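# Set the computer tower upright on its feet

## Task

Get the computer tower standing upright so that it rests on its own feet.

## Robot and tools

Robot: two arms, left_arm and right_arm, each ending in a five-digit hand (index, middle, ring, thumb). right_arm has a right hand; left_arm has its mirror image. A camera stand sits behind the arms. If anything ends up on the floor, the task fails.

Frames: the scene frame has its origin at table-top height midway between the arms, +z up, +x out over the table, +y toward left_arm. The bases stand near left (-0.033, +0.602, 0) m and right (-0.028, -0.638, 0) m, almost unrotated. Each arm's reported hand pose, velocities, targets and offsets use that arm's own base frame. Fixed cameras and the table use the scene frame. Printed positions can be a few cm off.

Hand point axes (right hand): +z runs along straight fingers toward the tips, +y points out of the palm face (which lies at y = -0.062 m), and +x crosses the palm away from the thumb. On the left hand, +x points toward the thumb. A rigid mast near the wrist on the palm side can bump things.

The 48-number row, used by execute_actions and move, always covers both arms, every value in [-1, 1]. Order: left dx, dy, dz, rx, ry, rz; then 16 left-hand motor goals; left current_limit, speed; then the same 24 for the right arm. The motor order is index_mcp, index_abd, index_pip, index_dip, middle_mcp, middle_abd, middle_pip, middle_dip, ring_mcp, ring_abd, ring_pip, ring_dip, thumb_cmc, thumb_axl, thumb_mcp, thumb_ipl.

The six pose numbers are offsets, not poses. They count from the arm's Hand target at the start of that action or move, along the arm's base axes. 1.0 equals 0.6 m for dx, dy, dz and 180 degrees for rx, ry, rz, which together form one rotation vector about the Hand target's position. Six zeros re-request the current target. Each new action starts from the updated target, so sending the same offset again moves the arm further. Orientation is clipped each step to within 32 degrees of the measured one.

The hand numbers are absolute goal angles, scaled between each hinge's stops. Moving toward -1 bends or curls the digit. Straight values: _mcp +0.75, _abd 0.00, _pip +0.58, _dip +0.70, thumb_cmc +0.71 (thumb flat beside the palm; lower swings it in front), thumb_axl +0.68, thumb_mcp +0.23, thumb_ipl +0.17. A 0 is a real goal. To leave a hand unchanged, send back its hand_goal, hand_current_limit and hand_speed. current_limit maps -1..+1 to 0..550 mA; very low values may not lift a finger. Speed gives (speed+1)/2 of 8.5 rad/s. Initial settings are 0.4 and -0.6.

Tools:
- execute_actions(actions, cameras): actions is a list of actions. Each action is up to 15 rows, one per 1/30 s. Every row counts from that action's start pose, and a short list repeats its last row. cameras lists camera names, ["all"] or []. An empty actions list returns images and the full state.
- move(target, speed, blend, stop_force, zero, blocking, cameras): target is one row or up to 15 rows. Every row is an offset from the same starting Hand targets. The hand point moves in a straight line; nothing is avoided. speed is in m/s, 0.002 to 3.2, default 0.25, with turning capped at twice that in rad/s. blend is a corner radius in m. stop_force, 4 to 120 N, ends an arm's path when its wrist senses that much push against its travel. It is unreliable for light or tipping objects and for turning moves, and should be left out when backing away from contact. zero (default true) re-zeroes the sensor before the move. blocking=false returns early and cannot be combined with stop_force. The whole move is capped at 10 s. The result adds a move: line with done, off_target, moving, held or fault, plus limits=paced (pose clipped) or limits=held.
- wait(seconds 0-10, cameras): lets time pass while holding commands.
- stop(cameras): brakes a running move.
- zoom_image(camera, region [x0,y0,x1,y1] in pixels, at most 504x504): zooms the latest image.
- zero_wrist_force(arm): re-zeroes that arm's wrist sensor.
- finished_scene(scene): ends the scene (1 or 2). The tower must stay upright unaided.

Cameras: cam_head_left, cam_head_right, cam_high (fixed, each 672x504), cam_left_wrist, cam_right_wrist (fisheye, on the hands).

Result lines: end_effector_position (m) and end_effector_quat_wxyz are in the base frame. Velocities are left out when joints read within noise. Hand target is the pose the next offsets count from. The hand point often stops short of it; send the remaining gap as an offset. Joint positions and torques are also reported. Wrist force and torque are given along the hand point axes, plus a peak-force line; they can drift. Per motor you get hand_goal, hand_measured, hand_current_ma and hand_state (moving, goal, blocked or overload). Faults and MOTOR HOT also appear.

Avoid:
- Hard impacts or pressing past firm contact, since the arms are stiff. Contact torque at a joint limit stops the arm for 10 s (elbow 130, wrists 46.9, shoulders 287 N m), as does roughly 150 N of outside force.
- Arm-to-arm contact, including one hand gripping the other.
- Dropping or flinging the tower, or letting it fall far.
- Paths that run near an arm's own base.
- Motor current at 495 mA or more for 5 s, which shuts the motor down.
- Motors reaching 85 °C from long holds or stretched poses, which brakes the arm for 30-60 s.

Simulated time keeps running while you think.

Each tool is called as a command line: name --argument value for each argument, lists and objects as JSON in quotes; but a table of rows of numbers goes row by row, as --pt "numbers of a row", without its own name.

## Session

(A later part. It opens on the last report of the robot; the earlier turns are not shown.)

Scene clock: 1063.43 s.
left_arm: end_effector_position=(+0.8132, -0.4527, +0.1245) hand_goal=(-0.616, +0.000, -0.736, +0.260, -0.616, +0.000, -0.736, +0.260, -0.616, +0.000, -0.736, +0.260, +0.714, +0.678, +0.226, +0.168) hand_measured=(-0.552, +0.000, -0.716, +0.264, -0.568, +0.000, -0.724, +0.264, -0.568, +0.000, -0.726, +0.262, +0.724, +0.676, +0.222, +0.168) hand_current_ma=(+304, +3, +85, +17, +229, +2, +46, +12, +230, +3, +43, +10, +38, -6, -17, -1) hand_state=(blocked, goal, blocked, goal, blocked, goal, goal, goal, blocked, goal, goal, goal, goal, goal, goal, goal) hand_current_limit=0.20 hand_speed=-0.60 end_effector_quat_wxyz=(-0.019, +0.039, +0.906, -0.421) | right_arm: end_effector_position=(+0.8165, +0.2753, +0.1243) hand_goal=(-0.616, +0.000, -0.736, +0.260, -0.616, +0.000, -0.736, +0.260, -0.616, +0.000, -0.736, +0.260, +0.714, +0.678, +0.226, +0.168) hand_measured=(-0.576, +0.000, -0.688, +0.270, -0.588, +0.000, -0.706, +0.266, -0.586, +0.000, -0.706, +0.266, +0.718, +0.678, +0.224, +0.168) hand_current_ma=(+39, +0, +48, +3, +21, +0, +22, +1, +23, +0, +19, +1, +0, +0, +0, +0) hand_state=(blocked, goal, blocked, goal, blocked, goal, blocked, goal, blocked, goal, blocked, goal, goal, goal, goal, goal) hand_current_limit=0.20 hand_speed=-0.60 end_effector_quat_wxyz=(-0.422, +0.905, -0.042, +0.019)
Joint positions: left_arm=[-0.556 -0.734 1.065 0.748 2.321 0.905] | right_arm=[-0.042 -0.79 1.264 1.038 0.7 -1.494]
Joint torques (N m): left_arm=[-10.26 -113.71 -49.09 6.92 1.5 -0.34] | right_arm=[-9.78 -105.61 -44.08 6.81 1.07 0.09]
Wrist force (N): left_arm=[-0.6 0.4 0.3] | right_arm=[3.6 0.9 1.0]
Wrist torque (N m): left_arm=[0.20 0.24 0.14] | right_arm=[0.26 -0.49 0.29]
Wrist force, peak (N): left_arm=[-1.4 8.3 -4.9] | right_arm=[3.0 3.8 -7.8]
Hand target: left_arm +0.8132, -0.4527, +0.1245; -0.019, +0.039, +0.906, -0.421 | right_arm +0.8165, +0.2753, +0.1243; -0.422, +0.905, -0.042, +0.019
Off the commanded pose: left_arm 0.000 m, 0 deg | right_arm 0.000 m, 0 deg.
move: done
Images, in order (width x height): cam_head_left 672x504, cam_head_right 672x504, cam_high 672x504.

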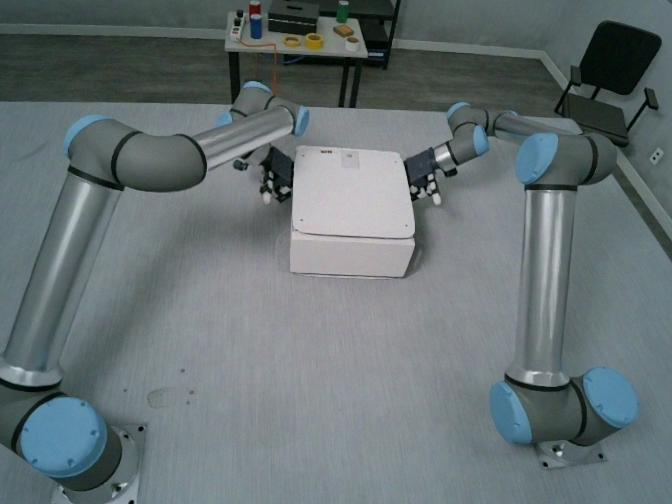

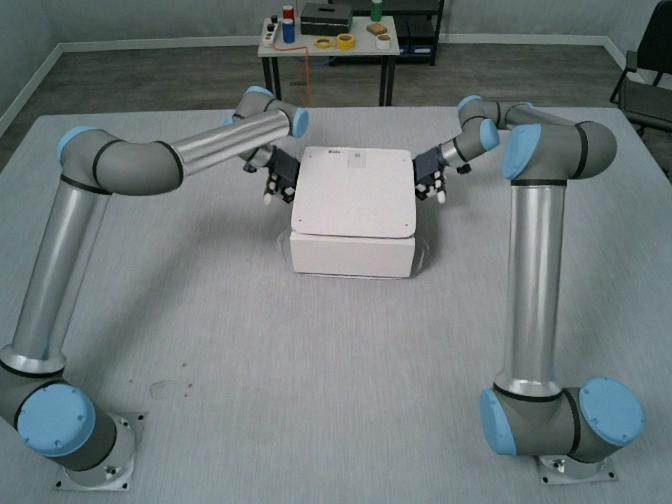

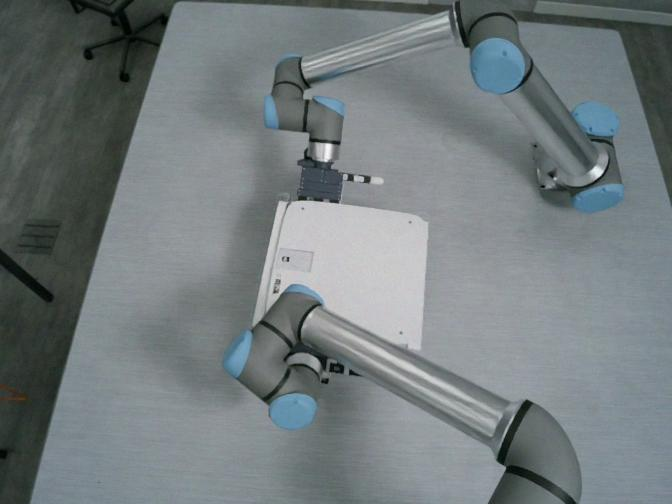

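move --pt "0.0013 0.0167 0 0 0 0 -0.616 0 -0.737 0.26 -0.616 0 -0.737 0.26 -0.616 0 -0.737 0.26 0.714 0.678 0.226 0.168 0.2 -0.6 -0.0016 -0.0166 0 0 0 0 -0.616 0 -0.737 0.26 -0.616 0 -0.737 0.26 -0.616 0 -0.737 0.26 0.714 0.678 0.226 0.168 0.2 -0.6" --pt "0.0512 0.0127 -0.15 0 0 0 -0.616 0 -0.737 0.26 -0.616 0 -0.737 0.26 -0.616 0 -0.737 0.26 0.714 0.678 0.226 0.168 0.2 -0.6 0.0482 -0.0215 -0.15 0 0 0 -0.616 0 -0.737 0.26 -0.616 0 -0.737 0.26 -0.616 0 -0.737 0.26 0.714 0.678 0.226 0.168 0.2 -0.6" --speed 0.08 --stop_force 15 --cameras '[]'

move --target '[-0.004,-0.05,0,0,0,0,-0.616,0,-0.737,0.26,-0.616,0,-0.737,0.26,-0.616,0,-0.737,0.26,0.714,0.678,0.226,0.168,0.2,-0.6, 0.005,0.05,0,0,0,0,-0.616,0,-0.737,0.26,-0.616,0,-0.737,0.26,-0.616,0,-0.737,0.26,0.714,0.678,0.226,0.168,0.2,-0.6]' --speed 0.01 --stop_force 8 --cameras '[]'

move --target '[-0.0027,-0.0333,0,0,0,0,-0.616,0,-0.737,0.26,-0.616,0,-0.737,0.26,-0.616,0,-0.737,0.26,0.714,0.678,0.226,0.168,0.2,-0.6, 0.0033,0.0333,0,0,0,0,-0.616,0,-0.737,0.26,-0.616,0,-0.737,0.26,-0.616,0,-0.737,0.26,0.714,0.678,0.226,0.168,0.2,-0.6]' --speed 0.004 --stop_force 60 --cameras '["cam_high"]'

Scene clock: 1132.00 s.
left_arm: end_effector_position=(+0.8440, -0.4451, +0.0345) hand_goal=(-0.616, +0.000, -0.736, +0.260, -0.616, +0.000, -0.736, +0.260, -0.616, +0.000, -0.736, +0.260, +0.714, +0.678, +0.226, +0.168) hand_measured=(-0.552, +0.000, -0.716, +0.264, -0.568, +0.000, -0.724, +0.264, -0.568, +0.000, -0.726, +0.262, +0.724, +0.676, +0.222, +0.168) hand_current_ma=(+304, +3, +85, +17, +229, +2, +46, +12, +230, +3, +43, +10, +37, -6, -17, -1) hand_state=(blocked, goal, blocked, goal, blocked, goal, goal, goal, blocked, goal, goal, goal, goal, goal, goal, goal) hand_current_limit=0.20 hand_speed=-0.60 end_effector_quat_wxyz=(-0.019, +0.039, +0.906, -0.421) | right_arm: end_effector_position=(+0.8454, +0.2624, +0.0343) hand_goal=(-0.616, +0.000, -0.736, +0.260, -0.616, +0.000, -0.736, +0.260, -0.616, +0.000, -0.736, +0.260, +0.714, +0.678, +0.226, +0.168) hand_measured=(-0.576, +0.000, -0.688, +0.270, -0.588, +0.000, -0.706, +0.266, -0.586, +0.000, -0.706, +0.266, +0.718, +0.678, +0.224, +0.168) hand_current_ma=(+39, +0, +48, +3, +21, +0, +22, +1, +23, +0, +19, +1, +0, +0, +0, +0) hand_state=(blocked, goal, blocked, goal, blocked, goal, blocked, goal, blocked, goal, blocked, goal, goal, goal, goal, goal) hand_current_limit=0.20 hand_speed=-0.60 end_effector_quat_wxyz=(-0.422, +0.905, -0.042, +0.019)
Joint positions: left_arm=[-0.531 -0.622 1.027 0.696 2.333 0.935] | right_arm=[-0.056 -0.671 1.221 0.978 0.699 -1.515]
Joint torques (N m): left_arm=[15.31 -84.8 -48.77 -0.09 3.31 2.05] | right_arm=[-24.24 -82.42 -45.87 0.21 1.85 0.59]
Wrist force (N): left_arm=[-0.6 -0.2 -0.2] | right_arm=[-5.2 -2.4 -0.2]
Wrist torque (N m): left_arm=[0.18 0.24 0.04] | right_arm=[0.26 -0.21 -0.56]
Wrist force, peak (N): left_arm=[-0.6 -1.2 1.0] | right_arm=[-8.5 -3.6 -1.4]
Hand target: left_arm +0.8440, -0.4451, +0.0345; -0.019, +0.039, +0.906, -0.421 | right_arm +0.8454, +0.2624, +0.0343; -0.422, +0.905, -0.042, +0.019
Off the commanded pose: left_arm 0.000 m, 0 deg | right_arm 0.000 m, 0 deg.
move: done
No camera images: "cameras" was empty.

Scene clock: 1134.57 s.
left_arm: end_effector_position=(+0.8434, -0.4523, +0.0345) hand_goal=(-0.616, +0.000, -0.736, +0.260, -0.616, +0.000, -0.736, +0.260, -0.616, +0.000, -0.736, +0.260, +0.714, +0.678, +0.226, +0.168) hand_measured=(-0.552, +0.000, -0.716, +0.264, -0.568, +0.000, -0.724, +0.264, -0.568, +0.000, -0.726, +0.262, +0.722, +0.676, +0.222, +0.168) hand_current_ma=(+304, +3, +85, +17, +229, +2, +46, +12, +230, +3, +43, +10, +37, -6, -17, -1) hand_state=(blocked, goal, blocked, goal, blocked, goal, goal, goal, blocked, goal, goal, goal, goal, goal, goal, goal) hand_current_limit=0.20 hand_speed=-0.60 end_effector_quat_wxyz=(-0.019, +0.039, +0.906, -0.421) | right_arm: end_effector_position=(+0.8466, +0.2749, +0.0343) hand_goal=(-0.616, +0.000, -0.736, +0.260, -0.616, +0.000, -0.736, +0.260, -0.616, +0.000, -0.736, +0.260, +0.714, +0.678, +0.226, +0.168) hand_measured=(-0.576, +0.000, -0.688, +0.270, -0.588, +0.000, -0.706, +0.266, -0.586, +0.000, -0.706, +0.266, +0.718, +0.678, +0.224, +0.168) hand_current_ma=(+39, +0, +48, +3, +21, +0, +22, +1, +23, +0, +19, +1, +0, +0, +0, +0) hand_state=(blocked, goal, blocked, goal, blocked, goal, blocked, goal, blocked, goal, blocked, goal, goal, goal, goal, goal) hand_current_limit=0.20 hand_speed=-0.60 end_effector_quat_wxyz=(-0.422, +0.905, -0.042, +0.019)
Joint positions: left_arm=[-0.538 -0.62 1.021 0.693 2.33 0.927] | right_arm=[-0.041 -0.668 1.211 0.968 0.7 -1.492]
Joint torques (N m): left_arm=[10.11 -117.51 -31.27 5.01 2.42 2.05] | right_arm=[-16.11 -106.73 -20.15 5.44 -5.73 -1.58]
Wrist force (N): left_arm=[-0.6 2.7 -4.8] | right_arm=[1.5 4.0 -8.0]
Wrist torque (N m): left_arm=[0.65 -0.08 -0.08] | right_arm=[1.18 -0.72 0.01]
Wrist force, peak (N): left_arm=[-3.3 6.3 -12.5] | right_arm=[-2.6 7.9 -13.8]
Hand target: left_arm +0.8434, -0.4523, +0.0345; -0.019, +0.039, +0.906, -0.421 (not the last commanded pose) | right_arm +0.8466, +0.2749, +0.0343; -0.422, +0.905, -0.042, +0.019 (not the last commanded pose)
Off the commanded pose: left_arm 0.023 m, 0 deg | right_arm 0.018 m, 0 deg.
move: contact (left_arm, right_arm)
No camera images: "cameras" was empty.

Scene clock: 1136.27 s.
left_arm: end_effector_position=(+0.8433, -0.4536, +0.0345) hand_goal=(-0.616, +0.000, -0.736, +0.260, -0.616, +0.000, -0.736, +0.260, -0.616, +0.000, -0.736, +0.260, +0.714, +0.678, +0.226, +0.168) hand_measured=(-0.552, +0.000, -0.716, +0.264, -0.568, +0.000, -0.724, +0.264, -0.568, +0.000, -0.726, +0.262, +0.722, +0.676, +0.222, +0.168) hand_current_ma=(+304, +3, +85, +17, +229, +2, +46, +12, +230, +3, +43, +10, +37, -6, -17, -1) hand_state=(blocked, goal, blocked, goal, blocked, goal, goal, goal, blocked, goal, goal, goal, goal, goal, goal, goal) hand_current_limit=0.20 hand_speed=-0.60 end_effector_quat_wxyz=(-0.019, +0.039, +0.906, -0.421) | right_arm: end_effector_position=(+0.8468, +0.2762, +0.0344) hand_goal=(-0.616, +0.000, -0.736, +0.260, -0.616, +0.000, -0.736, +0.260, -0.616, +0.000, -0.736, +0.260, +0.714, +0.678, +0.226, +0.168) hand_measured=(-0.576, +0.000, -0.688, +0.270, -0.588, +0.000, -0.706, +0.266, -0.586, +0.000, -0.706, +0.266, +0.718, +0.678, +0.224, +0.168) hand_current_ma=(+39, +0, +48, +3, +21, +0, +22, +1, +23, +0, +19, +1, +0, +0, +0, +0) hand_state=(blocked, goal, blocked, goal, blocked, goal, blocked, goal, blocked, goal, blocked, goal, goal, goal, goal, goal) hand_current_limit=0.20 hand_speed=-0.60 end_effector_quat_wxyz=(-0.422, +0.905, -0.042, +0.019)
Joint positions: left_arm=[-0.539 -0.619 1.02 0.693 2.329 0.925] | right_arm=[-0.039 -0.668 1.21 0.967 0.7 -1.489]
Joint torques (N m): left_arm=[-36.98 -108.73 -42.87 -2.97 8.01 2.9] | right_arm=[32.93 -97.99 -29.8 -0.96 -13.28 0.34]
Wrist force (N): left_arm=[16.9 33.8 -62.5] | right_arm=[-19.5 41.9 -64.0]
Wrist torque (N m): left_arm=[6.71 -3.91 -0.35] | right_arm=[6.99 -1.54 -2.86]
Wrist force, peak (N): left_arm=[18.7 37.7 -66.0] | right_arm=[-21.8 44.5 -64.8]
Hand target: left_arm +0.8433, -0.4536, +0.0346; -0.019, +0.039, +0.906, -0.421 (not the last commanded pose) | right_arm +0.8468, +0.2762, +0.0344; -0.422, +0.905, -0.042, +0.019 (not the last commanded pose)
Off the commanded pose: left_arm 0.019 m, 0 deg | right_arm 0.019 m, 0 deg.
move: contact (left_arm, right_arm)
Images, in order (width x height): cam_high 672x504.

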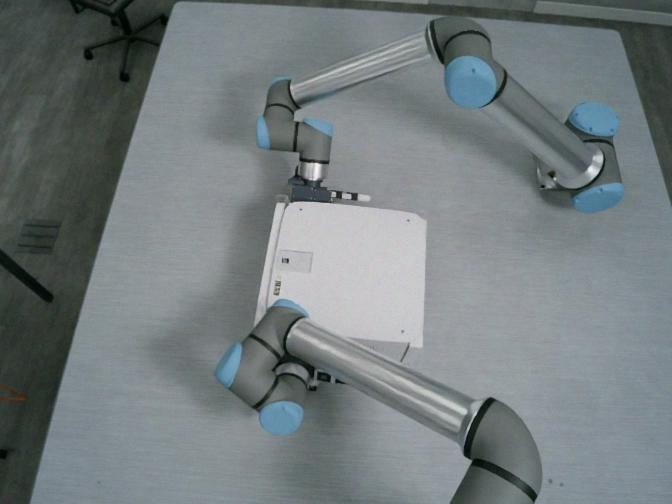

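move --target '[-0.002,0.0002,0.018,-0.0009,-0.0111,0,-0.616,0,-0.737,0.26,-0.616,0,-0.737,0.26,-0.616,0,-0.737,0.26,0.714,0.678,0.226,0.168,0.2,-0.6, -0.002,0.0002,0.018,-0.0011,-0.0111,0,-0.616,0,-0.737,0.26,-0.616,0,-0.737,0.26,-0.616,0,-0.737,0.26,0.714,0.678,0.226,0.168,0.2,-0.6]' --speed 0.02 --cameras '["cam_head_right"]'

zoom_image --camera "cam_head_right" --region '[250, 130, 450, 300]'

Scene clock: 1151.20 s.
left_arm: end_effector_position=(+0.8421, -0.4535, +0.0453) hand_goal=(-0.616, +0.000, -0.736, +0.260, -0.616, +0.000, -0.736, +0.260, -0.616, +0.000, -0.736, +0.260, +0.714, +0.678, +0.226, +0.168) hand_measured=(-0.552, +0.000, -0.716, +0.264, -0.568, +0.000, -0.724, +0.264, -0.568, +0.000, -0.726, +0.262, +0.722, +0.676, +0.222, +0.168) hand_current_ma=(+304, +3, +85, +17, +229, +2, +46, +12, +230, +3, +43, +10, +37, -6, -17, -1) hand_state=(blocked, goal, blocked, goal, blocked, goal, goal, goal, blocked, goal, goal, goal, goal, goal, goal, goal) hand_current_limit=0.20 hand_speed=-0.60 end_effector_quat_wxyz=(-0.003, +0.047, +0.906, -0.421) | right_arm: end_effector_position=(+0.8456, +0.2763, +0.0451) hand_goal=(-0.616, +0.000, -0.736, +0.260, -0.616, +0.000, -0.736, +0.260, -0.616, +0.000, -0.736, +0.260, +0.714, +0.678, +0.226, +0.168) hand_measured=(-0.576, +0.000, -0.688, +0.270, -0.588, +0.000, -0.706, +0.266, -0.584, +0.000, -0.706, +0.266, +0.718, +0.678, +0.224, +0.168) hand_current_ma=(+39, +0, +48, +3, +21, +0, +22, +1, +24, +0, +19, +1, +0, +0, +0, +0) hand_state=(blocked, goal, blocked, goal, blocked, goal, blocked, goal, blocked, goal, blocked, goal, goal, goal, goal, goal) hand_current_limit=0.20 hand_speed=-0.60 end_effector_quat_wxyz=(-0.421, +0.906, -0.034, +0.035)
Joint positions: left_arm=[-0.544 -0.648 1.049 0.665 2.313 0.93] | right_arm=[-0.039 -0.696 1.233 0.937 0.702 -1.489]
Joint torques (N m): left_arm=[-56.45 -129.08 -44.87 -3.74 8.52 3.45] | right_arm=[62.09 -123.11 -29.9 4.88 -9.08 5.21]
Wrist force (N): left_arm=[-6.2 41.3 -23.1] | right_arm=[4.3 51.4 -25.4]
Wrist torque (N m): left_arm=[2.77 -1.04 -2.98] | right_arm=[3.37 -1.26 -0.70]
Wrist force, peak (N): left_arm=[16.9 34.8 -63.0] | right_arm=[-19.5 42.2 -63.8]
Hand target: left_arm +0.8421, -0.4534, +0.0454; -0.003, +0.047, +0.906, -0.421 | right_arm +0.8456, +0.2763, +0.0452; -0.421, +0.906, -0.034, +0.035
Off the commanded pose: left_arm 0.000 m, 0 deg | right_arm 0.000 m, 0 deg.
move: done
Images, in order (width x height): cam_head_right 672x504.

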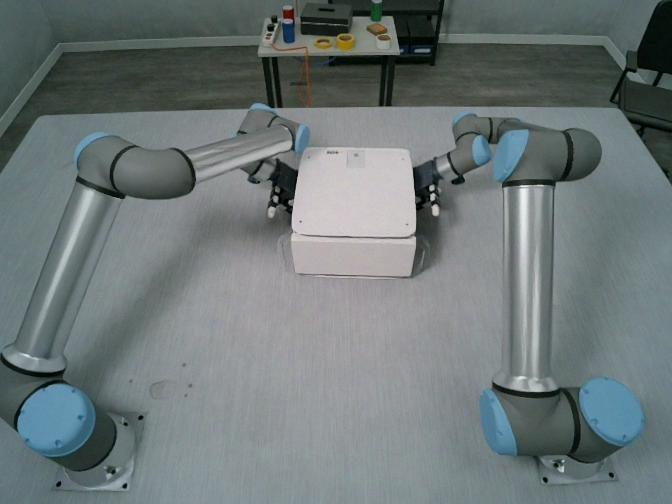

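Scaled by 2.520.

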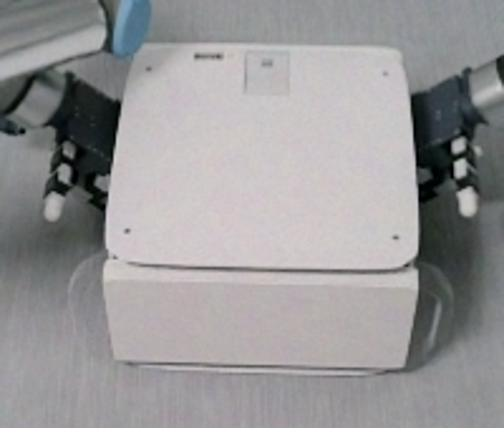

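move --pt "0.0013 0.0167 0 0 0 0 -0.616 0 -0.737 0.26 -0.616 0 -0.737 0.26 -0.616 0 -0.737 0.26 0.714 0.678 0.226 0.168 0.2 -0.6 -0.0016 -0.0166 0 0 0 0 -0.616 0 -0.737 0.26 -0.616 0 -0.737 0.26 -0.616 0 -0.737 0.26 0.714 0.678 0.226 0.168 0.2 -0.6" --pt "0.0227 0.0317 -0.0175 0.0009 0.0111 -0.0444 -0.616 0 -0.737 0.26 -0.616 0 -0.737 0.26 -0.616 0 -0.737 0.26 0.714 0.678 0.226 0.168 0.2 -0.6 0.0165 -0.0352 -0.0175 0.0011 0.0111 0.0444 -0.616 0 -0.737 0.26 -0.616 0 -0.737 0.26 -0.616 0 -0.737 0.26 0.714 0.678 0.226 0.168 0.2 -0.6" --speed 0.08 --cameras '["cam_high"]'

move --target '[-0.004,-0.05,0,0,0,0,-0.616,0,-0.737,0.26,-0.616,0,-0.737,0.26,-0.616,0,-0.737,0.26,0.714,0.678,0.226,0.168,0.2,-0.6, 0.005,0.05,0,0,0,0,-0.616,0,-0.737,0.26,-0.616,0,-0.737,0.26,-0.616,0,-0.737,0.26,0.714,0.678,0.226,0.168,0.2,-0.6]' --speed 0.01 --stop_force 8 --cameras '["cam_high"]'

zoom_image --camera "cam_high" --region '[230, 160, 450, 420]'

Scene clock: 1232.90 s.
left_arm: end_effector_position=(+0.8557, -0.4344, +0.0349) hand_goal=(-0.616, +0.000, -0.736, +0.260, -0.616, +0.000, -0.736, +0.260, -0.616, +0.000, -0.736, +0.260, +0.714, +0.678, +0.226, +0.168) hand_measured=(-0.552, +0.000, -0.716, +0.264, -0.568, +0.000, -0.724, +0.264, -0.568, +0.000, -0.726, +0.262, +0.722, +0.676, +0.222, +0.168) hand_current_ma=(+304, +3, +85, +17, +229, +2, +46, +12, +230, +3, +43, +10, +37, -6, -17, -1) hand_state=(blocked, goal, blocked, goal, blocked, goal, goal, goal, blocked, goal, goal, goal, goal, goal, goal, goal) hand_current_limit=0.20 hand_speed=-0.60 end_effector_quat_wxyz=(-0.048, +0.102, +0.901, -0.420) | right_arm: end_effector_position=(+0.8555, +0.2552, +0.0347) hand_goal=(-0.616, +0.000, -0.736, +0.260, -0.616, +0.000, -0.736, +0.260, -0.616, +0.000, -0.736, +0.260, +0.714, +0.678, +0.226, +0.168) hand_measured=(-0.576, +0.000, -0.688, +0.270, -0.588, +0.000, -0.706, +0.266, -0.584, +0.000, -0.706, +0.266, +0.718, +0.678, +0.224, +0.168) hand_current_ma=(+39, +0, +48, +3, +21, +0, +22, +1, +24, +0, +19, +1, +0, +0, +0, +0) hand_state=(blocked, goal, blocked, goal, blocked, goal, blocked, goal, blocked, goal, blocked, goal, goal, goal, goal, goal) hand_current_limit=0.20 hand_speed=-0.60 end_effector_quat_wxyz=(-0.423, +0.906, +0.021, -0.010)
Joint positions: left_arm=[-0.51 -0.548 0.913 0.885 2.397 1.144] | right_arm=[-0.06 -0.611 1.142 1.167 0.703 -1.737]
Joint torques (N m): left_arm=[15.67 -91.18 -49.52 7.1 3.78 2.17] | right_arm=[-23.67 -83.87 -48.3 6.08 2.26 -1.91]
Wrist force (N): left_arm=[-0.3 -0.3 0.5] | right_arm=[-2.0 -5.1 -1.2]
Wrist torque (N m): left_arm=[0.11 0.20 0.07] | right_arm=[-0.03 -0.44 -0.31]
Wrist force, peak (N): left_arm=[-6.6 41.5 -22.7] | right_arm=[4.6 51.3 -26.6]
Hand target: left_arm +0.8557, -0.4344, +0.0349; -0.048, +0.102, +0.901, -0.420 | right_arm +0.8555, +0.2552, +0.0347; -0.423, +0.906, +0.022, -0.010
Off the commanded pose: left_arm 0.000 m, 0 deg | right_arm 0.000 m, 0 deg.
move: done
Images, in order (width x height): cam_high 672x504.

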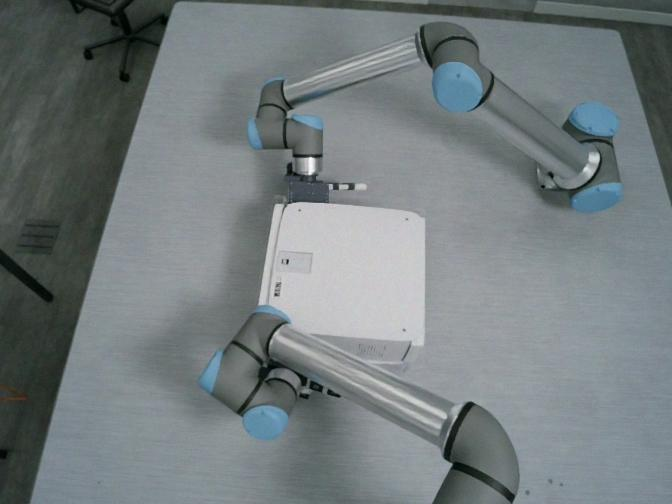

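Scene clock: 1235.17 s.
left_arm: end_effector_position=(+0.8553, -0.4397, +0.0349) hand_goal=(-0.616, +0.000, -0.736, +0.260, -0.616, +0.000, -0.736, +0.260, -0.616, +0.000, -0.736, +0.260, +0.714, +0.678, +0.226, +0.168) hand_measured=(-0.552, +0.000, -0.716, +0.264, -0.568, +0.000, -0.724, +0.264, -0.568, +0.000, -0.726, +0.262, +0.722, +0.676, +0.222, +0.168) hand_current_ma=(+304, +3, +85, +17, +229, +2, +46, +12, +230, +3, +43, +10, +37, -6, -17, -1) hand_state=(blocked, goal, blocked, goal, blocked, goal, goal, goal, blocked, goal, goal, goal, goal, goal, goal, goal) hand_current_limit=0.20 hand_speed=-0.60 end_effector_quat_wxyz=(-0.048, +0.102, +0.901, -0.420) | right_arm: end_effector_position=(+0.8563, +0.2635, +0.0347) hand_goal=(-0.616, +0.000, -0.736, +0.260, -0.616, +0.000, -0.736, +0.260, -0.616, +0.000, -0.736, +0.260, +0.714, +0.678, +0.226, +0.168) hand_measured=(-0.576, +0.000, -0.688, +0.270, -0.588, +0.000, -0.706, +0.266, -0.584, +0.000, -0.706, +0.266, +0.718, +0.678, +0.224, +0.168) hand_current_ma=(+39, +0, +48, +3, +21, +0, +22, +1, +24, +0, +19, +1, +0, +0, +0, +0) hand_state=(blocked, goal, blocked, goal, blocked, goal, blocked, goal, blocked, goal, blocked, goal, goal, goal, goal, goal) hand_current_limit=0.20 hand_speed=-0.60 end_effector_quat_wxyz=(-0.423, +0.906, +0.021, -0.010)
Joint positions: left_arm=[-0.515 -0.547 0.908 0.883 2.395 1.138] | right_arm=[-0.05 -0.609 1.135 1.161 0.702 -1.722]
Joint torques (N m): left_arm=[8.44 -119.99 -31.75 5.93 3.68 2.37] | right_arm=[-27.12 -113.23 -24.96 5.03 1.84 -1.34]
Wrist force (N): left_arm=[4.0 4.7 -9.1] | right_arm=[-5.2 -4.9 2.3]
Wrist torque (N m): left_arm=[1.18 -0.48 0.24] | right_arm=[-0.20 -0.70 -0.53]
Wrist force, peak (N): left_arm=[5.6 6.4 -12.4] | right_arm=[-10.3 2.3 -5.0]
Hand target: left_arm +0.8553, -0.4397, +0.0349; -0.048, +0.102, +0.901, -0.420 (not the last commanded pose) | right_arm +0.8563, +0.2635, +0.0347; -0.423, +0.906, +0.021, -0.010 (not the last commanded pose)
Off the commanded pose: left_arm 0.025 m, 0 deg | right_arm 0.022 m, 0 deg.
move: contact (left_arm, right_arm)
Images, in order (width x height): cam_high 672x504.

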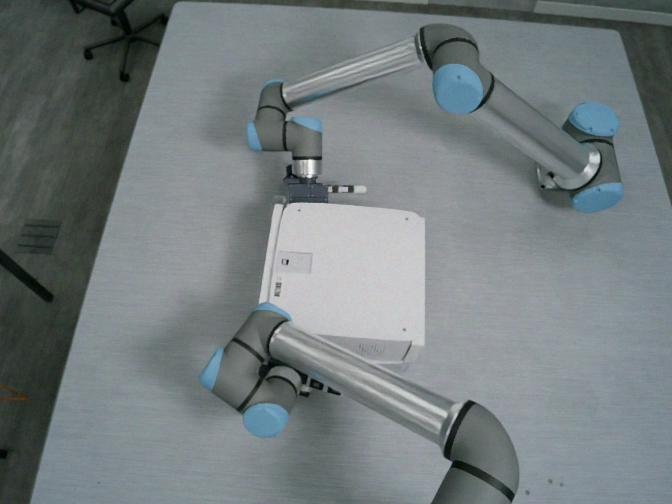

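Scaled by 1.938.

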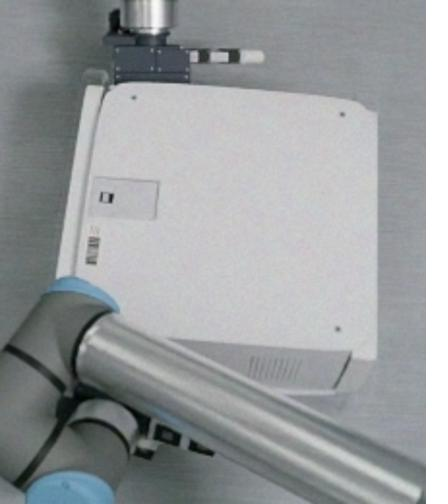

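move --pt "0.0013 0.0167 0 0 0 0 -0.616 0 -0.737 0.26 -0.616 0 -0.737 0.26 -0.616 0 -0.737 0.26 0.714 0.678 0.226 0.168 0.2 -0.6 -0.0016 -0.0166 0 0 0 0 -0.616 0 -0.737 0.26 -0.616 0 -0.737 0.26 -0.616 0 -0.737 0.26 0.714 0.678 0.226 0.168 0.2 -0.6" --pt "-0.0317 0.0193 0 0 0 0 -0.616 0 -0.737 0.26 -0.616 0 -0.737 0.26 -0.616 0 -0.737 0.26 0.714 0.678 0.226 0.168 0.2 -0.6 -0.0348 -0.0133 0 0 0 0 -0.616 0 -0.737 0.26 -0.616 0 -0.737 0.26 -0.616 0 -0.737 0.26 0.714 0.678 0.226 0.168 0.2 -0.6" --speed 0.08 --cameras '[]'

move --target '[-0.004,-0.05,0,0,0,0,-0.616,0,-0.737,0.26,-0.616,0,-0.737,0.26,-0.616,0,-0.737,0.26,0.714,0.678,0.226,0.168,0.2,-0.6, 0.005,0.05,0,0,0,0,-0.616,0,-0.737,0.26,-0.616,0,-0.737,0.26,-0.616,0,-0.737,0.26,0.714,0.678,0.226,0.168,0.2,-0.6]' --speed 0.01 --stop_force 10 --cameras '["cam_high"]'

zoom_image --camera "cam_high" --region '[230, 160, 350, 260]'

Scene clock: 1272.73 s.
left_arm: end_effector_position=(+0.8364, -0.4281, +0.0349) hand_goal=(-0.616, +0.000, -0.736, +0.260, -0.616, +0.000, -0.736, +0.260, -0.616, +0.000, -0.736, +0.260, +0.714, +0.678, +0.226, +0.168) hand_measured=(-0.552, +0.000, -0.716, +0.264, -0.568, +0.000, -0.724, +0.264, -0.568, +0.000, -0.726, +0.262, +0.722, +0.676, +0.222, +0.168) hand_current_ma=(+304, +3, +85, +17, +229, +2, +46, +12, +230, +3, +43, +10, +37, -6, -17, -1) hand_state=(blocked, goal, blocked, goal, blocked, goal, goal, goal, blocked, goal, goal, goal, goal, goal, goal, goal) hand_current_limit=0.20 hand_speed=-0.60 end_effector_quat_wxyz=(-0.048, +0.102, +0.901, -0.420) | right_arm: end_effector_position=(+0.8355, +0.2555, +0.0347) hand_goal=(-0.616, +0.000, -0.736, +0.260, -0.616, +0.000, -0.736, +0.260, -0.616, +0.000, -0.736, +0.260, +0.714, +0.678, +0.226, +0.168) hand_measured=(-0.576, +0.000, -0.688, +0.270, -0.588, +0.000, -0.706, +0.266, -0.584, +0.000, -0.706, +0.266, +0.718, +0.678, +0.224, +0.168) hand_current_ma=(+39, +0, +48, +3, +21, +0, +22, +1, +24, +0, +19, +1, +0, +0, +0, +0) hand_state=(blocked, goal, blocked, goal, blocked, goal, blocked, goal, blocked, goal, blocked, goal, goal, goal, goal, goal) hand_current_limit=0.20 hand_speed=-0.60 end_effector_quat_wxyz=(-0.423, +0.906, +0.021, -0.010)
Joint positions: left_arm=[-0.515 -0.587 0.989 0.843 2.395 1.139] | right_arm=[-0.061 -0.641 1.204 1.137 0.703 -1.739]
Joint torques (N m): left_arm=[-16.55 -118.73 -31.98 0.56 -0.4 -2.29] | right_arm=[20.06 -108.13 -20.63 0.65 -2.99 3.08]
Wrist force (N): left_arm=[-0.2 0.0 0.2] | right_arm=[5.3 -2.0 -0.1]
Wrist torque (N m): left_arm=[0.16 0.17 0.23] | right_arm=[-0.02 -0.68 0.27]
Wrist force, peak (N): left_arm=[4.2 5.2 -9.1] | right_arm=[-5.6 -5.1 2.9]
Hand target: left_arm +0.8363, -0.4281, +0.0349; -0.048, +0.102, +0.901, -0.420 | right_arm +0.8354, +0.2555, +0.0347; -0.423, +0.906, +0.021, -0.010
Off the commanded pose: left_arm 0.000 m, 0 deg | right_arm 0.000 m, 0 deg.
move: done
No camera images: "cameras" was empty.

Scene clock: 1275.87 s.
left_arm: end_effector_position=(+0.8354, -0.4388, +0.0348) hand_goal=(-0.616, +0.000, -0.736, +0.260, -0.616, +0.000, -0.736, +0.260, -0.616, +0.000, -0.736, +0.260, +0.714, +0.678, +0.226, +0.168) hand_measured=(-0.552, +0.000, -0.716, +0.264, -0.568, +0.000, -0.724, +0.264, -0.568, +0.000, -0.726, +0.262, +0.722, +0.676, +0.222, +0.168) hand_current_ma=(+304, +3, +85, +17, +229, +2, +46, +12, +230, +3, +43, +10, +37, -6, -17, -1) hand_state=(blocked, goal, blocked, goal, blocked, goal, goal, goal, blocked, goal, goal, goal, goal, goal, goal, goal) hand_current_limit=0.20 hand_speed=-0.60 end_effector_quat_wxyz=(-0.048, +0.102, +0.901, -0.420) | right_arm: end_effector_position=(+0.8372, +0.2734, +0.0347) hand_goal=(-0.616, +0.000, -0.736, +0.260, -0.616, +0.000, -0.736, +0.260, -0.616, +0.000, -0.736, +0.260, +0.714, +0.678, +0.226, +0.168) hand_measured=(-0.576, +0.000, -0.688, +0.270, -0.588, +0.000, -0.706, +0.266, -0.584, +0.000, -0.706, +0.266, +0.718, +0.678, +0.224, +0.168) hand_current_ma=(+39, +0, +48, +3, +21, +0, +22, +1, +24, +0, +19, +1, +0, +0, +0, +0) hand_state=(blocked, goal, blocked, goal, blocked, goal, blocked, goal, blocked, goal, blocked, goal, goal, goal, goal, goal) hand_current_limit=0.20 hand_speed=-0.60 end_effector_quat_wxyz=(-0.423, +0.906, +0.021, -0.010)
Joint positions: left_arm=[-0.525 -0.584 0.981 0.838 2.392 1.124] | right_arm=[-0.04 -0.637 1.189 1.123 0.701 -1.706]
Joint torques (N m): left_arm=[6.11 -118.98 -39.7 6.34 4.06 2.27] | right_arm=[-11.07 -106.39 -19.02 7.26 -2.95 -1.61]
Wrist force (N): left_arm=[1.3 5.2 -7.8] | right_arm=[6.4 2.2 -8.5]
Wrist torque (N m): left_arm=[1.01 -0.40 -0.09] | right_arm=[0.83 -0.06 0.84]
Wrist force, peak (N): left_arm=[-3.6 7.2 -11.0] | right_arm=[4.3 5.2 -13.8]
Hand target: left_arm +0.8354, -0.4388, +0.0348; -0.048, +0.102, +0.901, -0.420 (not the last commanded pose) | right_arm +0.8372, +0.2734, +0.0347; -0.423, +0.906, +0.021, -0.010 (not the last commanded pose)
Off the commanded pose: left_arm 0.019 m, 0 deg | right_arm 0.012 m, 0 deg.
move: contact (left_arm, right_arm)
Images, in order (width x height): cam_high 672x504.

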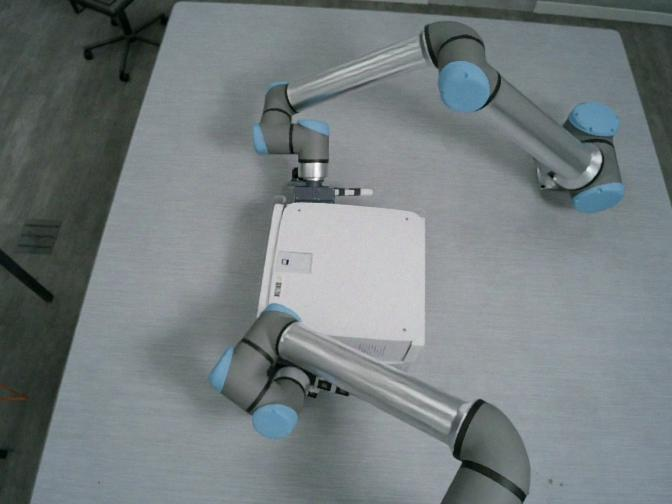

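Scaled by 4.200.

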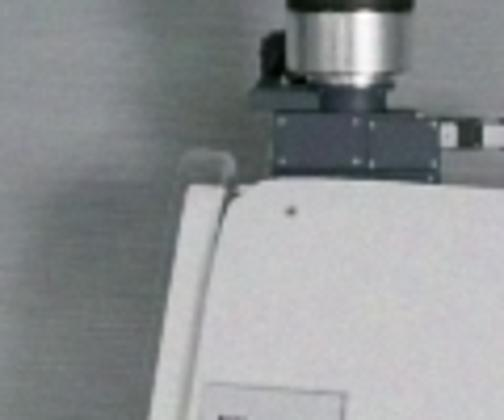

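move --target '[-0.0027,-0.0333,0,0,0,0,-0.616,0,-0.737,0.26,-0.616,0,-0.737,0.26,-0.616,0,-0.737,0.26,0.714,0.678,0.226,0.168,0.2,-0.6, 0.0033,0.0333,0,0,0,0,-0.616,0,-0.737,0.26,-0.616,0,-0.737,0.26,-0.616,0,-0.737,0.26,0.714,0.678,0.226,0.168,0.2,-0.6]' --speed 0.004 --stop_force 70 --cameras '[]'

move --target '[-0.0014,0,0.0105,0,0,0,-0.616,0,-0.737,0.26,-0.616,0,-0.737,0.26,-0.616,0,-0.737,0.26,0.714,0.678,0.226,0.168,0.2,-0.6, -0.0014,0,0.0105,0,0,0,-0.616,0,-0.737,0.26,-0.616,0,-0.737,0.26,-0.616,0,-0.737,0.26,0.714,0.678,0.226,0.168,0.2,-0.6]' --speed 0.01 --cameras '["cam_head_right"]'

zoom_image --camera "cam_head_right" --region '[250, 130, 450, 300]'

Scene clock: 1298.10 s.
left_arm: end_effector_position=(+0.8353, -0.4407, +0.0349) hand_goal=(-0.616, +0.000, -0.736, +0.260, -0.616, +0.000, -0.736, +0.260, -0.616, +0.000, -0.736, +0.260, +0.714, +0.678, +0.226, +0.168) hand_measured=(-0.552, +0.000, -0.716, +0.264, -0.568, +0.000, -0.724, +0.264, -0.568, +0.000, -0.726, +0.262, +0.722, +0.676, +0.222, +0.168) hand_current_ma=(+304, +3, +85, +17, +229, +2, +46, +12, +230, +3, +43, +10, +37, -6, -17, -1) hand_state=(blocked, goal, blocked, goal, blocked, goal, goal, goal, blocked, goal, goal, goal, goal, goal, goal, goal) hand_current_limit=0.20 hand_speed=-0.60 end_effector_quat_wxyz=(-0.048, +0.102, +0.901, -0.419) | right_arm: end_effector_position=(+0.8375, +0.2752, +0.0347) hand_goal=(-0.616, +0.000, -0.736, +0.260, -0.616, +0.000, -0.736, +0.260, -0.616, +0.000, -0.736, +0.260, +0.714, +0.678, +0.226, +0.168) hand_measured=(-0.576, +0.000, -0.688, +0.270, -0.588, +0.000, -0.706, +0.266, -0.584, +0.000, -0.706, +0.266, +0.718, +0.678, +0.224, +0.168) hand_current_ma=(+39, +0, +48, +3, +21, +0, +22, +1, +24, +0, +19, +1, +0, +0, +0, +0) hand_state=(blocked, goal, blocked, goal, blocked, goal, blocked, goal, blocked, goal, blocked, goal, goal, goal, goal, goal) hand_current_limit=0.20 hand_speed=-0.60 end_effector_quat_wxyz=(-0.423, +0.906, +0.021, -0.010)
Joint positions: left_arm=[-0.527 -0.584 0.979 0.837 2.391 1.121] | right_arm=[-0.037 -0.636 1.187 1.122 0.701 -1.703]
Joint torques (N m): left_arm=[-48.66 -106.74 -44.93 -4.6 9.8 3.48] | right_arm=[49.39 -99.51 -24.16 1.99 -13.09 -3.78]
Wrist force (N): left_arm=[28.9 40.6 -69.7] | right_arm=[-19.7 43.9 -69.1]
Wrist torque (N m): left_arm=[7.55 -5.40 -0.05] | right_arm=[7.26 4.63 1.20]
Wrist force, peak (N): left_arm=[28.5 43.4 -73.0] | right_arm=[-20.8 46.3 -69.5]
Hand target: left_arm +0.8353, -0.4407, +0.0349; -0.048, +0.102, +0.901, -0.419 (not the last commanded pose) | right_arm +0.8375, +0.2752, +0.0347; -0.423, +0.906, +0.021, -0.010 (not the last commanded pose)
Off the commanded pose: left_arm 0.018 m, 0 deg | right_arm 0.018 m, 0 deg.
move: contact (left_arm, right_arm)
No camera images: "cameras" was empty.

Scene clock: 1298.97 s.
left_arm: end_effector_position=(+0.8345, -0.4406, +0.0410) hand_goal=(-0.616, +0.000, -0.736, +0.260, -0.616, +0.000, -0.736, +0.260, -0.616, +0.000, -0.736, +0.260, +0.714, +0.678, +0.226, +0.168) hand_measured=(-0.552, +0.000, -0.716, +0.264, -0.568, +0.000, -0.724, +0.264, -0.568, +0.000, -0.726, +0.262, +0.722, +0.676, +0.222, +0.168) hand_current_ma=(+304, +3, +85, +17, +229, +2, +46, +12, +230, +3, +43, +10, +36, -6, -17, -1) hand_state=(blocked, goal, blocked, goal, blocked, goal, goal, goal, blocked, goal, goal, goal, goal, goal, goal, goal) hand_current_limit=0.20 hand_speed=-0.60 end_effector_quat_wxyz=(-0.048, +0.102, +0.901, -0.419) | right_arm: end_effector_position=(+0.8366, +0.2752, +0.0408) hand_goal=(-0.616, +0.000, -0.736, +0.260, -0.616, +0.000, -0.736, +0.260, -0.616, +0.000, -0.736, +0.260, +0.714, +0.678, +0.226, +0.168) hand_measured=(-0.576, +0.000, -0.688, +0.270, -0.588, +0.000, -0.706, +0.266, -0.584, +0.000, -0.706, +0.266, +0.718, +0.678, +0.224, +0.168) hand_current_ma=(+39, +0, +48, +3, +21, +0, +22, +1, +24, +0, +19, +1, +0, +0, +0, +0) hand_state=(blocked, goal, blocked, goal, blocked, goal, blocked, goal, blocked, goal, blocked, goal, goal, goal, goal, goal) hand_current_limit=0.20 hand_speed=-0.60 end_effector_quat_wxyz=(-0.423, +0.906, +0.021, -0.010)
Joint positions: left_arm=[-0.528 -0.59 0.979 0.842 2.391 1.12] | right_arm=[-0.037 -0.643 1.188 1.127 0.701 -1.703]
Joint torques (N m): left_arm=[-81.64 -153.16 -79 1.05 16.56 1.49] | right_arm=[39.18 -139.3 -31.15 8.78 -12.75 -3.81]
Wrist force (N): left_arm=[10.3 71.8 -40.8] | right_arm=[-5.6 59.4 -33.9]
Wrist torque (N m): left_arm=[4.82 -2.92 -4.34] | right_arm=[3.83 1.95 3.75]
Wrist force, peak (N): left_arm=[28.4 40.7 -70.3] | right_arm=[-19.3 44.3 -69.0]
Hand target: left_arm +0.8345, -0.4407, +0.0412; -0.048, +0.102, +0.901, -0.419 | right_arm +0.8366, +0.2752, +0.0410; -0.423, +0.906, +0.021, -0.010
Off the commanded pose: left_arm 0.000 m, 0 deg | right_arm 0.000 m, 0 deg.
move: done
Images, in order (width x height): cam_head_right 672x504.

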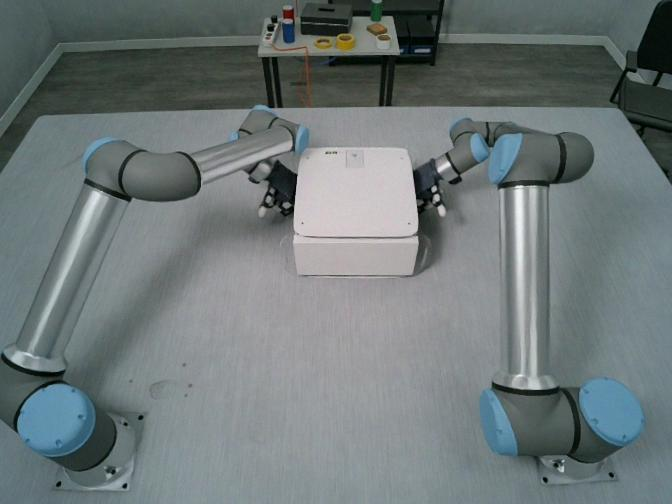

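Scaled by 2.520.

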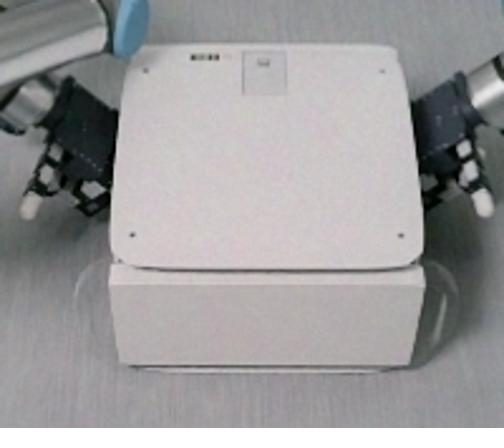

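move --target '[-0.0028,0.0002,0.021,-0.0009,-0.0111,0,-0.616,0,-0.737,0.26,-0.616,0,-0.737,0.26,-0.616,0,-0.737,0.26,0.714,0.678,0.226,0.168,0.2,-0.6, -0.0028,0.0002,0.021,-0.0011,-0.0111,0,-0.616,0,-0.737,0.26,-0.616,0,-0.737,0.26,-0.616,0,-0.737,0.26,0.714,0.678,0.226,0.168,0.2,-0.6]' --speed 0.015 --cameras '["cam_head_right","cam_high","cam_head_left"]'

zoom_image --camera "cam_head_right" --region '[250, 130, 450, 300]'

Scene clock: 1312.57 s.
left_arm: end_effector_position=(+0.8328, -0.4405, +0.0537) hand_goal=(-0.616, +0.000, -0.736, +0.260, -0.616, +0.000, -0.736, +0.260, -0.616, +0.000, -0.736, +0.260, +0.714, +0.678, +0.226, +0.168) hand_measured=(-0.552, +0.000, -0.716, +0.264, -0.568, +0.000, -0.724, +0.264, -0.568, +0.000, -0.726, +0.262, +0.722, +0.676, +0.222, +0.168) hand_current_ma=(+304, +3, +85, +17, +229, +2, +46, +12, +230, +3, +43, +10, +36, -6, -17, -1) hand_state=(blocked, goal, blocked, goal, blocked, goal, goal, goal, blocked, goal, goal, goal, goal, goal, goal, goal) hand_current_limit=0.20 hand_speed=-0.60 end_effector_quat_wxyz=(-0.032, +0.109, +0.901, -0.419) | right_arm: end_effector_position=(+0.8349, +0.2753, +0.0535) hand_goal=(-0.616, +0.000, -0.736, +0.260, -0.616, +0.000, -0.736, +0.260, -0.616, +0.000, -0.736, +0.260, +0.714, +0.678, +0.226, +0.168) hand_measured=(-0.576, +0.000, -0.688, +0.270, -0.588, +0.000, -0.706, +0.266, -0.584, +0.000, -0.706, +0.266, +0.716, +0.678, +0.224, +0.168) hand_current_ma=(+39, +0, +48, +3, +21, +0, +22, +1, +24, +0, +19, +1, +0, +0, +0, +0) hand_state=(blocked, goal, blocked, goal, blocked, goal, blocked, goal, blocked, goal, blocked, goal, goal, goal, goal, goal) hand_current_limit=0.20 hand_speed=-0.60 end_effector_quat_wxyz=(-0.421, +0.906, +0.029, +0.005)
Joint positions: left_arm=[-0.532 -0.622 1.009 0.815 2.375 1.122] | right_arm=[-0.037 -0.673 1.21 1.099 0.703 -1.701]
Joint torques (N m): left_arm=[-80.1 -140.32 -55.41 -5.15 14.97 5.48] | right_arm=[90.01 -133.48 -29.81 5.26 -12.69 -0.65]
Wrist force (N): left_arm=[5.0 67.5 -38.4] | right_arm=[8.1 66.8 -37.6]
Wrist torque (N m): left_arm=[4.57 -2.74 -4.69] | right_arm=[4.22 2.11 5.72]
Wrist force, peak (N): left_arm=[16.4 76.2 -39.7] | right_arm=[8.7 66.9 -37.7]
Hand target: left_arm +0.8328, -0.4405, +0.0538; -0.032, +0.109, +0.901, -0.419 | right_arm +0.8349, +0.2753, +0.0536; -0.421, +0.906, +0.029, +0.006
Off the commanded pose: left_arm 0.000 m, 0 deg | right_arm 0.000 m, 0 deg.
move: done
Images, in order (width x height): cam_head_left 672x504, cam_head_right 672x504, cam_high 672x504.

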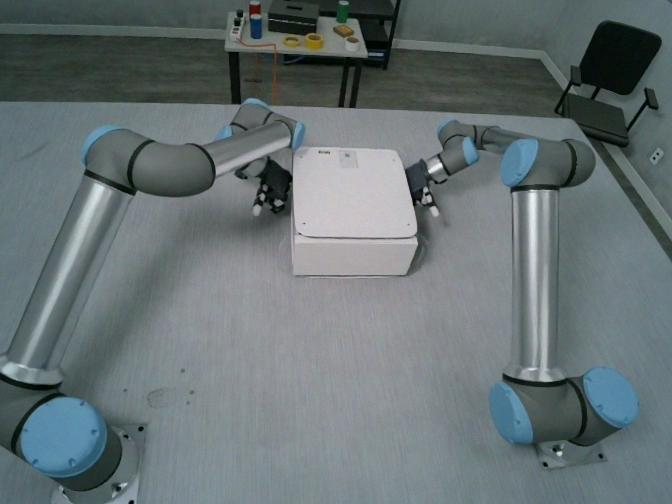

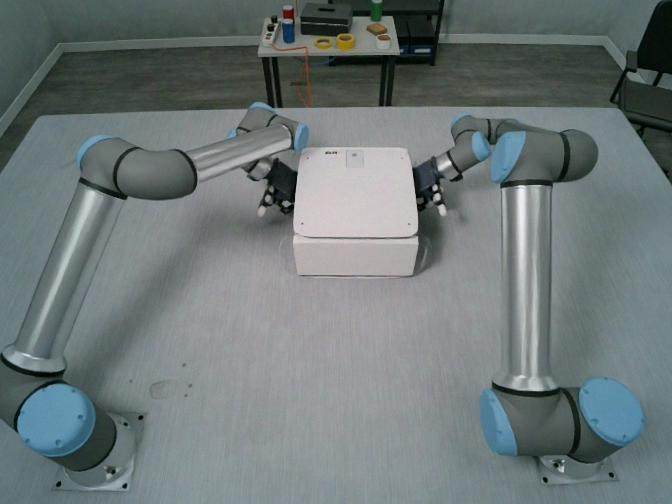

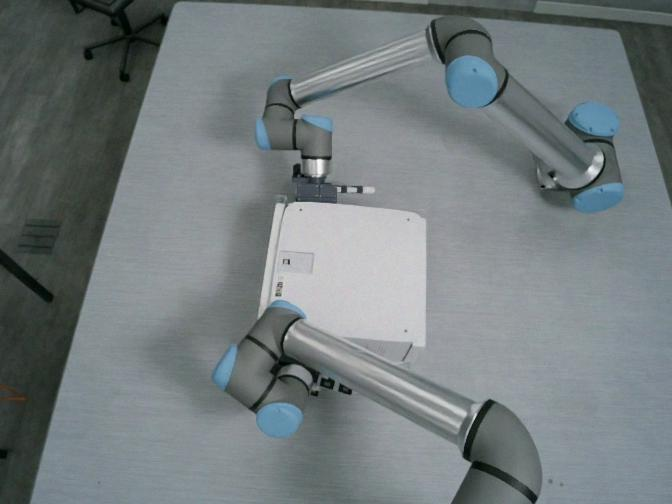

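Scaled by 2.520.

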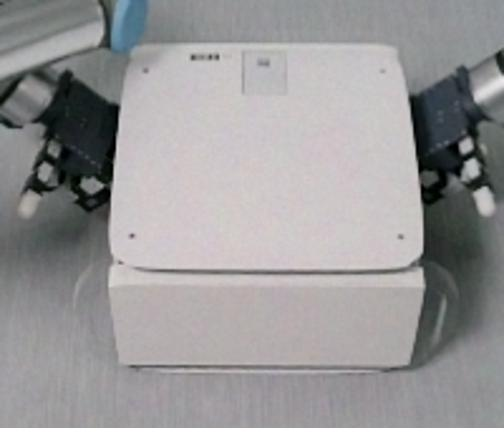

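move --pt "0.0027 0.0333 0 0 0 0 -0.616 0 -0.737 0.26 -0.616 0 -0.737 0.26 -0.616 0 -0.737 0.26 0.714 0.678 0.226 0.168 0.2 -0.6 -0.0016 -0.0166 0 0 0 0 -0.616 0 -0.737 0.26 -0.616 0 -0.737 0.26 -0.616 0 -0.737 0.26 0.714 0.678 0.226 0.168 0.2 -0.6" --pt "0.0027 0.0333 -0.033 0 0 0 -0.616 0 -0.737 0.26 -0.616 0 -0.737 0.26 -0.616 0 -0.737 0.26 0.714 0.678 0.226 0.168 0.2 -0.6 -0.02 -0.2 0.45 0 0 0 -0.616 0 -0.737 0.26 -0.616 0 -0.737 0.26 -0.616 0 -0.737 0.26 0.714 0.678 0.226 0.168 0.2 -0.6" --pt "0.0027 0.0333 -0.033 0 0 0 -0.616 0 -0.737 0.26 -0.616 0 -0.737 0.26 -0.616 0 -0.737 0.26 0.714 0.678 0.226 0.168 0.2 -0.6 -0.02 -0.2 0.45 0.1976 0.4857 -0.2128 -0.616 0 -0.737 0.26 -0.616 0 -0.737 0.26 -0.616 0 -0.737 0.26 0.714 0.678 0.226 0.168 0.2 -0.6" --speed 0.25 --cameras '[]'

Scene clock: 1422.30 s.
left_arm: end_effector_position=(+0.8344, -0.4206, +0.0340) hand_goal=(-0.616, +0.000, -0.736, +0.260, -0.616, +0.000, -0.736, +0.260, -0.616, +0.000, -0.736, +0.260, +0.714, +0.678, +0.226, +0.168) hand_measured=(-0.552, +0.000, -0.716, +0.264, -0.568, +0.000, -0.724, +0.264, -0.568, +0.000, -0.726, +0.262, +0.722, +0.676, +0.222, +0.168) hand_current_ma=(+304, +3, +85, +17, +229, +2, +46, +12, +230, +3, +43, +10, +36, -6, -17, -1) hand_state=(blocked, goal, blocked, goal, blocked, goal, goal, goal, blocked, goal, goal, goal, goal, goal, goal, goal) hand_current_limit=0.20 hand_speed=-0.60 end_effector_quat_wxyz=(-0.032, +0.109, +0.901, -0.419) | right_arm: end_effector_position=(+0.8229, +0.1553, +0.3236) hand_goal=(-0.616, +0.000, -0.736, +0.260, -0.616, +0.000, -0.736, +0.260, -0.616, +0.000, -0.736, +0.260, +0.714, +0.678, +0.226, +0.168) hand_measured=(-0.576, +0.000, -0.688, +0.270, -0.588, +0.000, -0.706, +0.266, -0.584, +0.000, -0.706, +0.266, +0.718, +0.678, +0.224, +0.168) hand_current_ma=(+39, +0, +48, +3, +21, +0, +22, +1, +24, +0, +19, +1, +1, +0, +0, +0) hand_state=(blocked, goal, blocked, goal, blocked, goal, blocked, goal, blocked, goal, blocked, goal, goal, goal, goal, goal) hand_current_limit=0.20 hand_speed=-0.60 end_effector_quat_wxyz=(+0.529, -0.469, +0.529, +0.470)
Joint positions: left_arm=[-0.512 -0.613 1.033 0.801 2.382 1.149] | right_arm=[-0.311 -0.719 1.502 2.36 0.192 -1.571]
Joint torques (N m): left_arm=[14.2 -84.1 -29.15 0.25 3.06 -1.25] | right_arm=[-19.15 -102.6 -18.14 3.08 -3.82 -0.65]
Wrist force (N): left_arm=[-0.5 0.5 0.0] | right_arm=[1.8 -1.4 0.9]
Wrist torque (N m): left_arm=[0.25 0.21 0.05] | right_arm=[-0.16 -0.34 -0.02]
Wrist force, peak (N): left_arm=[6.3 68.7 -39.0] | right_arm=[7.3 67.6 -37.5]
Hand target: left_arm +0.8344, -0.4206, +0.0340; -0.032, +0.109, +0.901, -0.419 | right_arm +0.8229, +0.1553, +0.3236; +0.529, -0.469, +0.529, +0.470
Off the commanded pose: left_arm 0.000 m, 0 deg | right_arm 0.000 m, 0 deg.
move: done
No camera images: "cameras" was empty.


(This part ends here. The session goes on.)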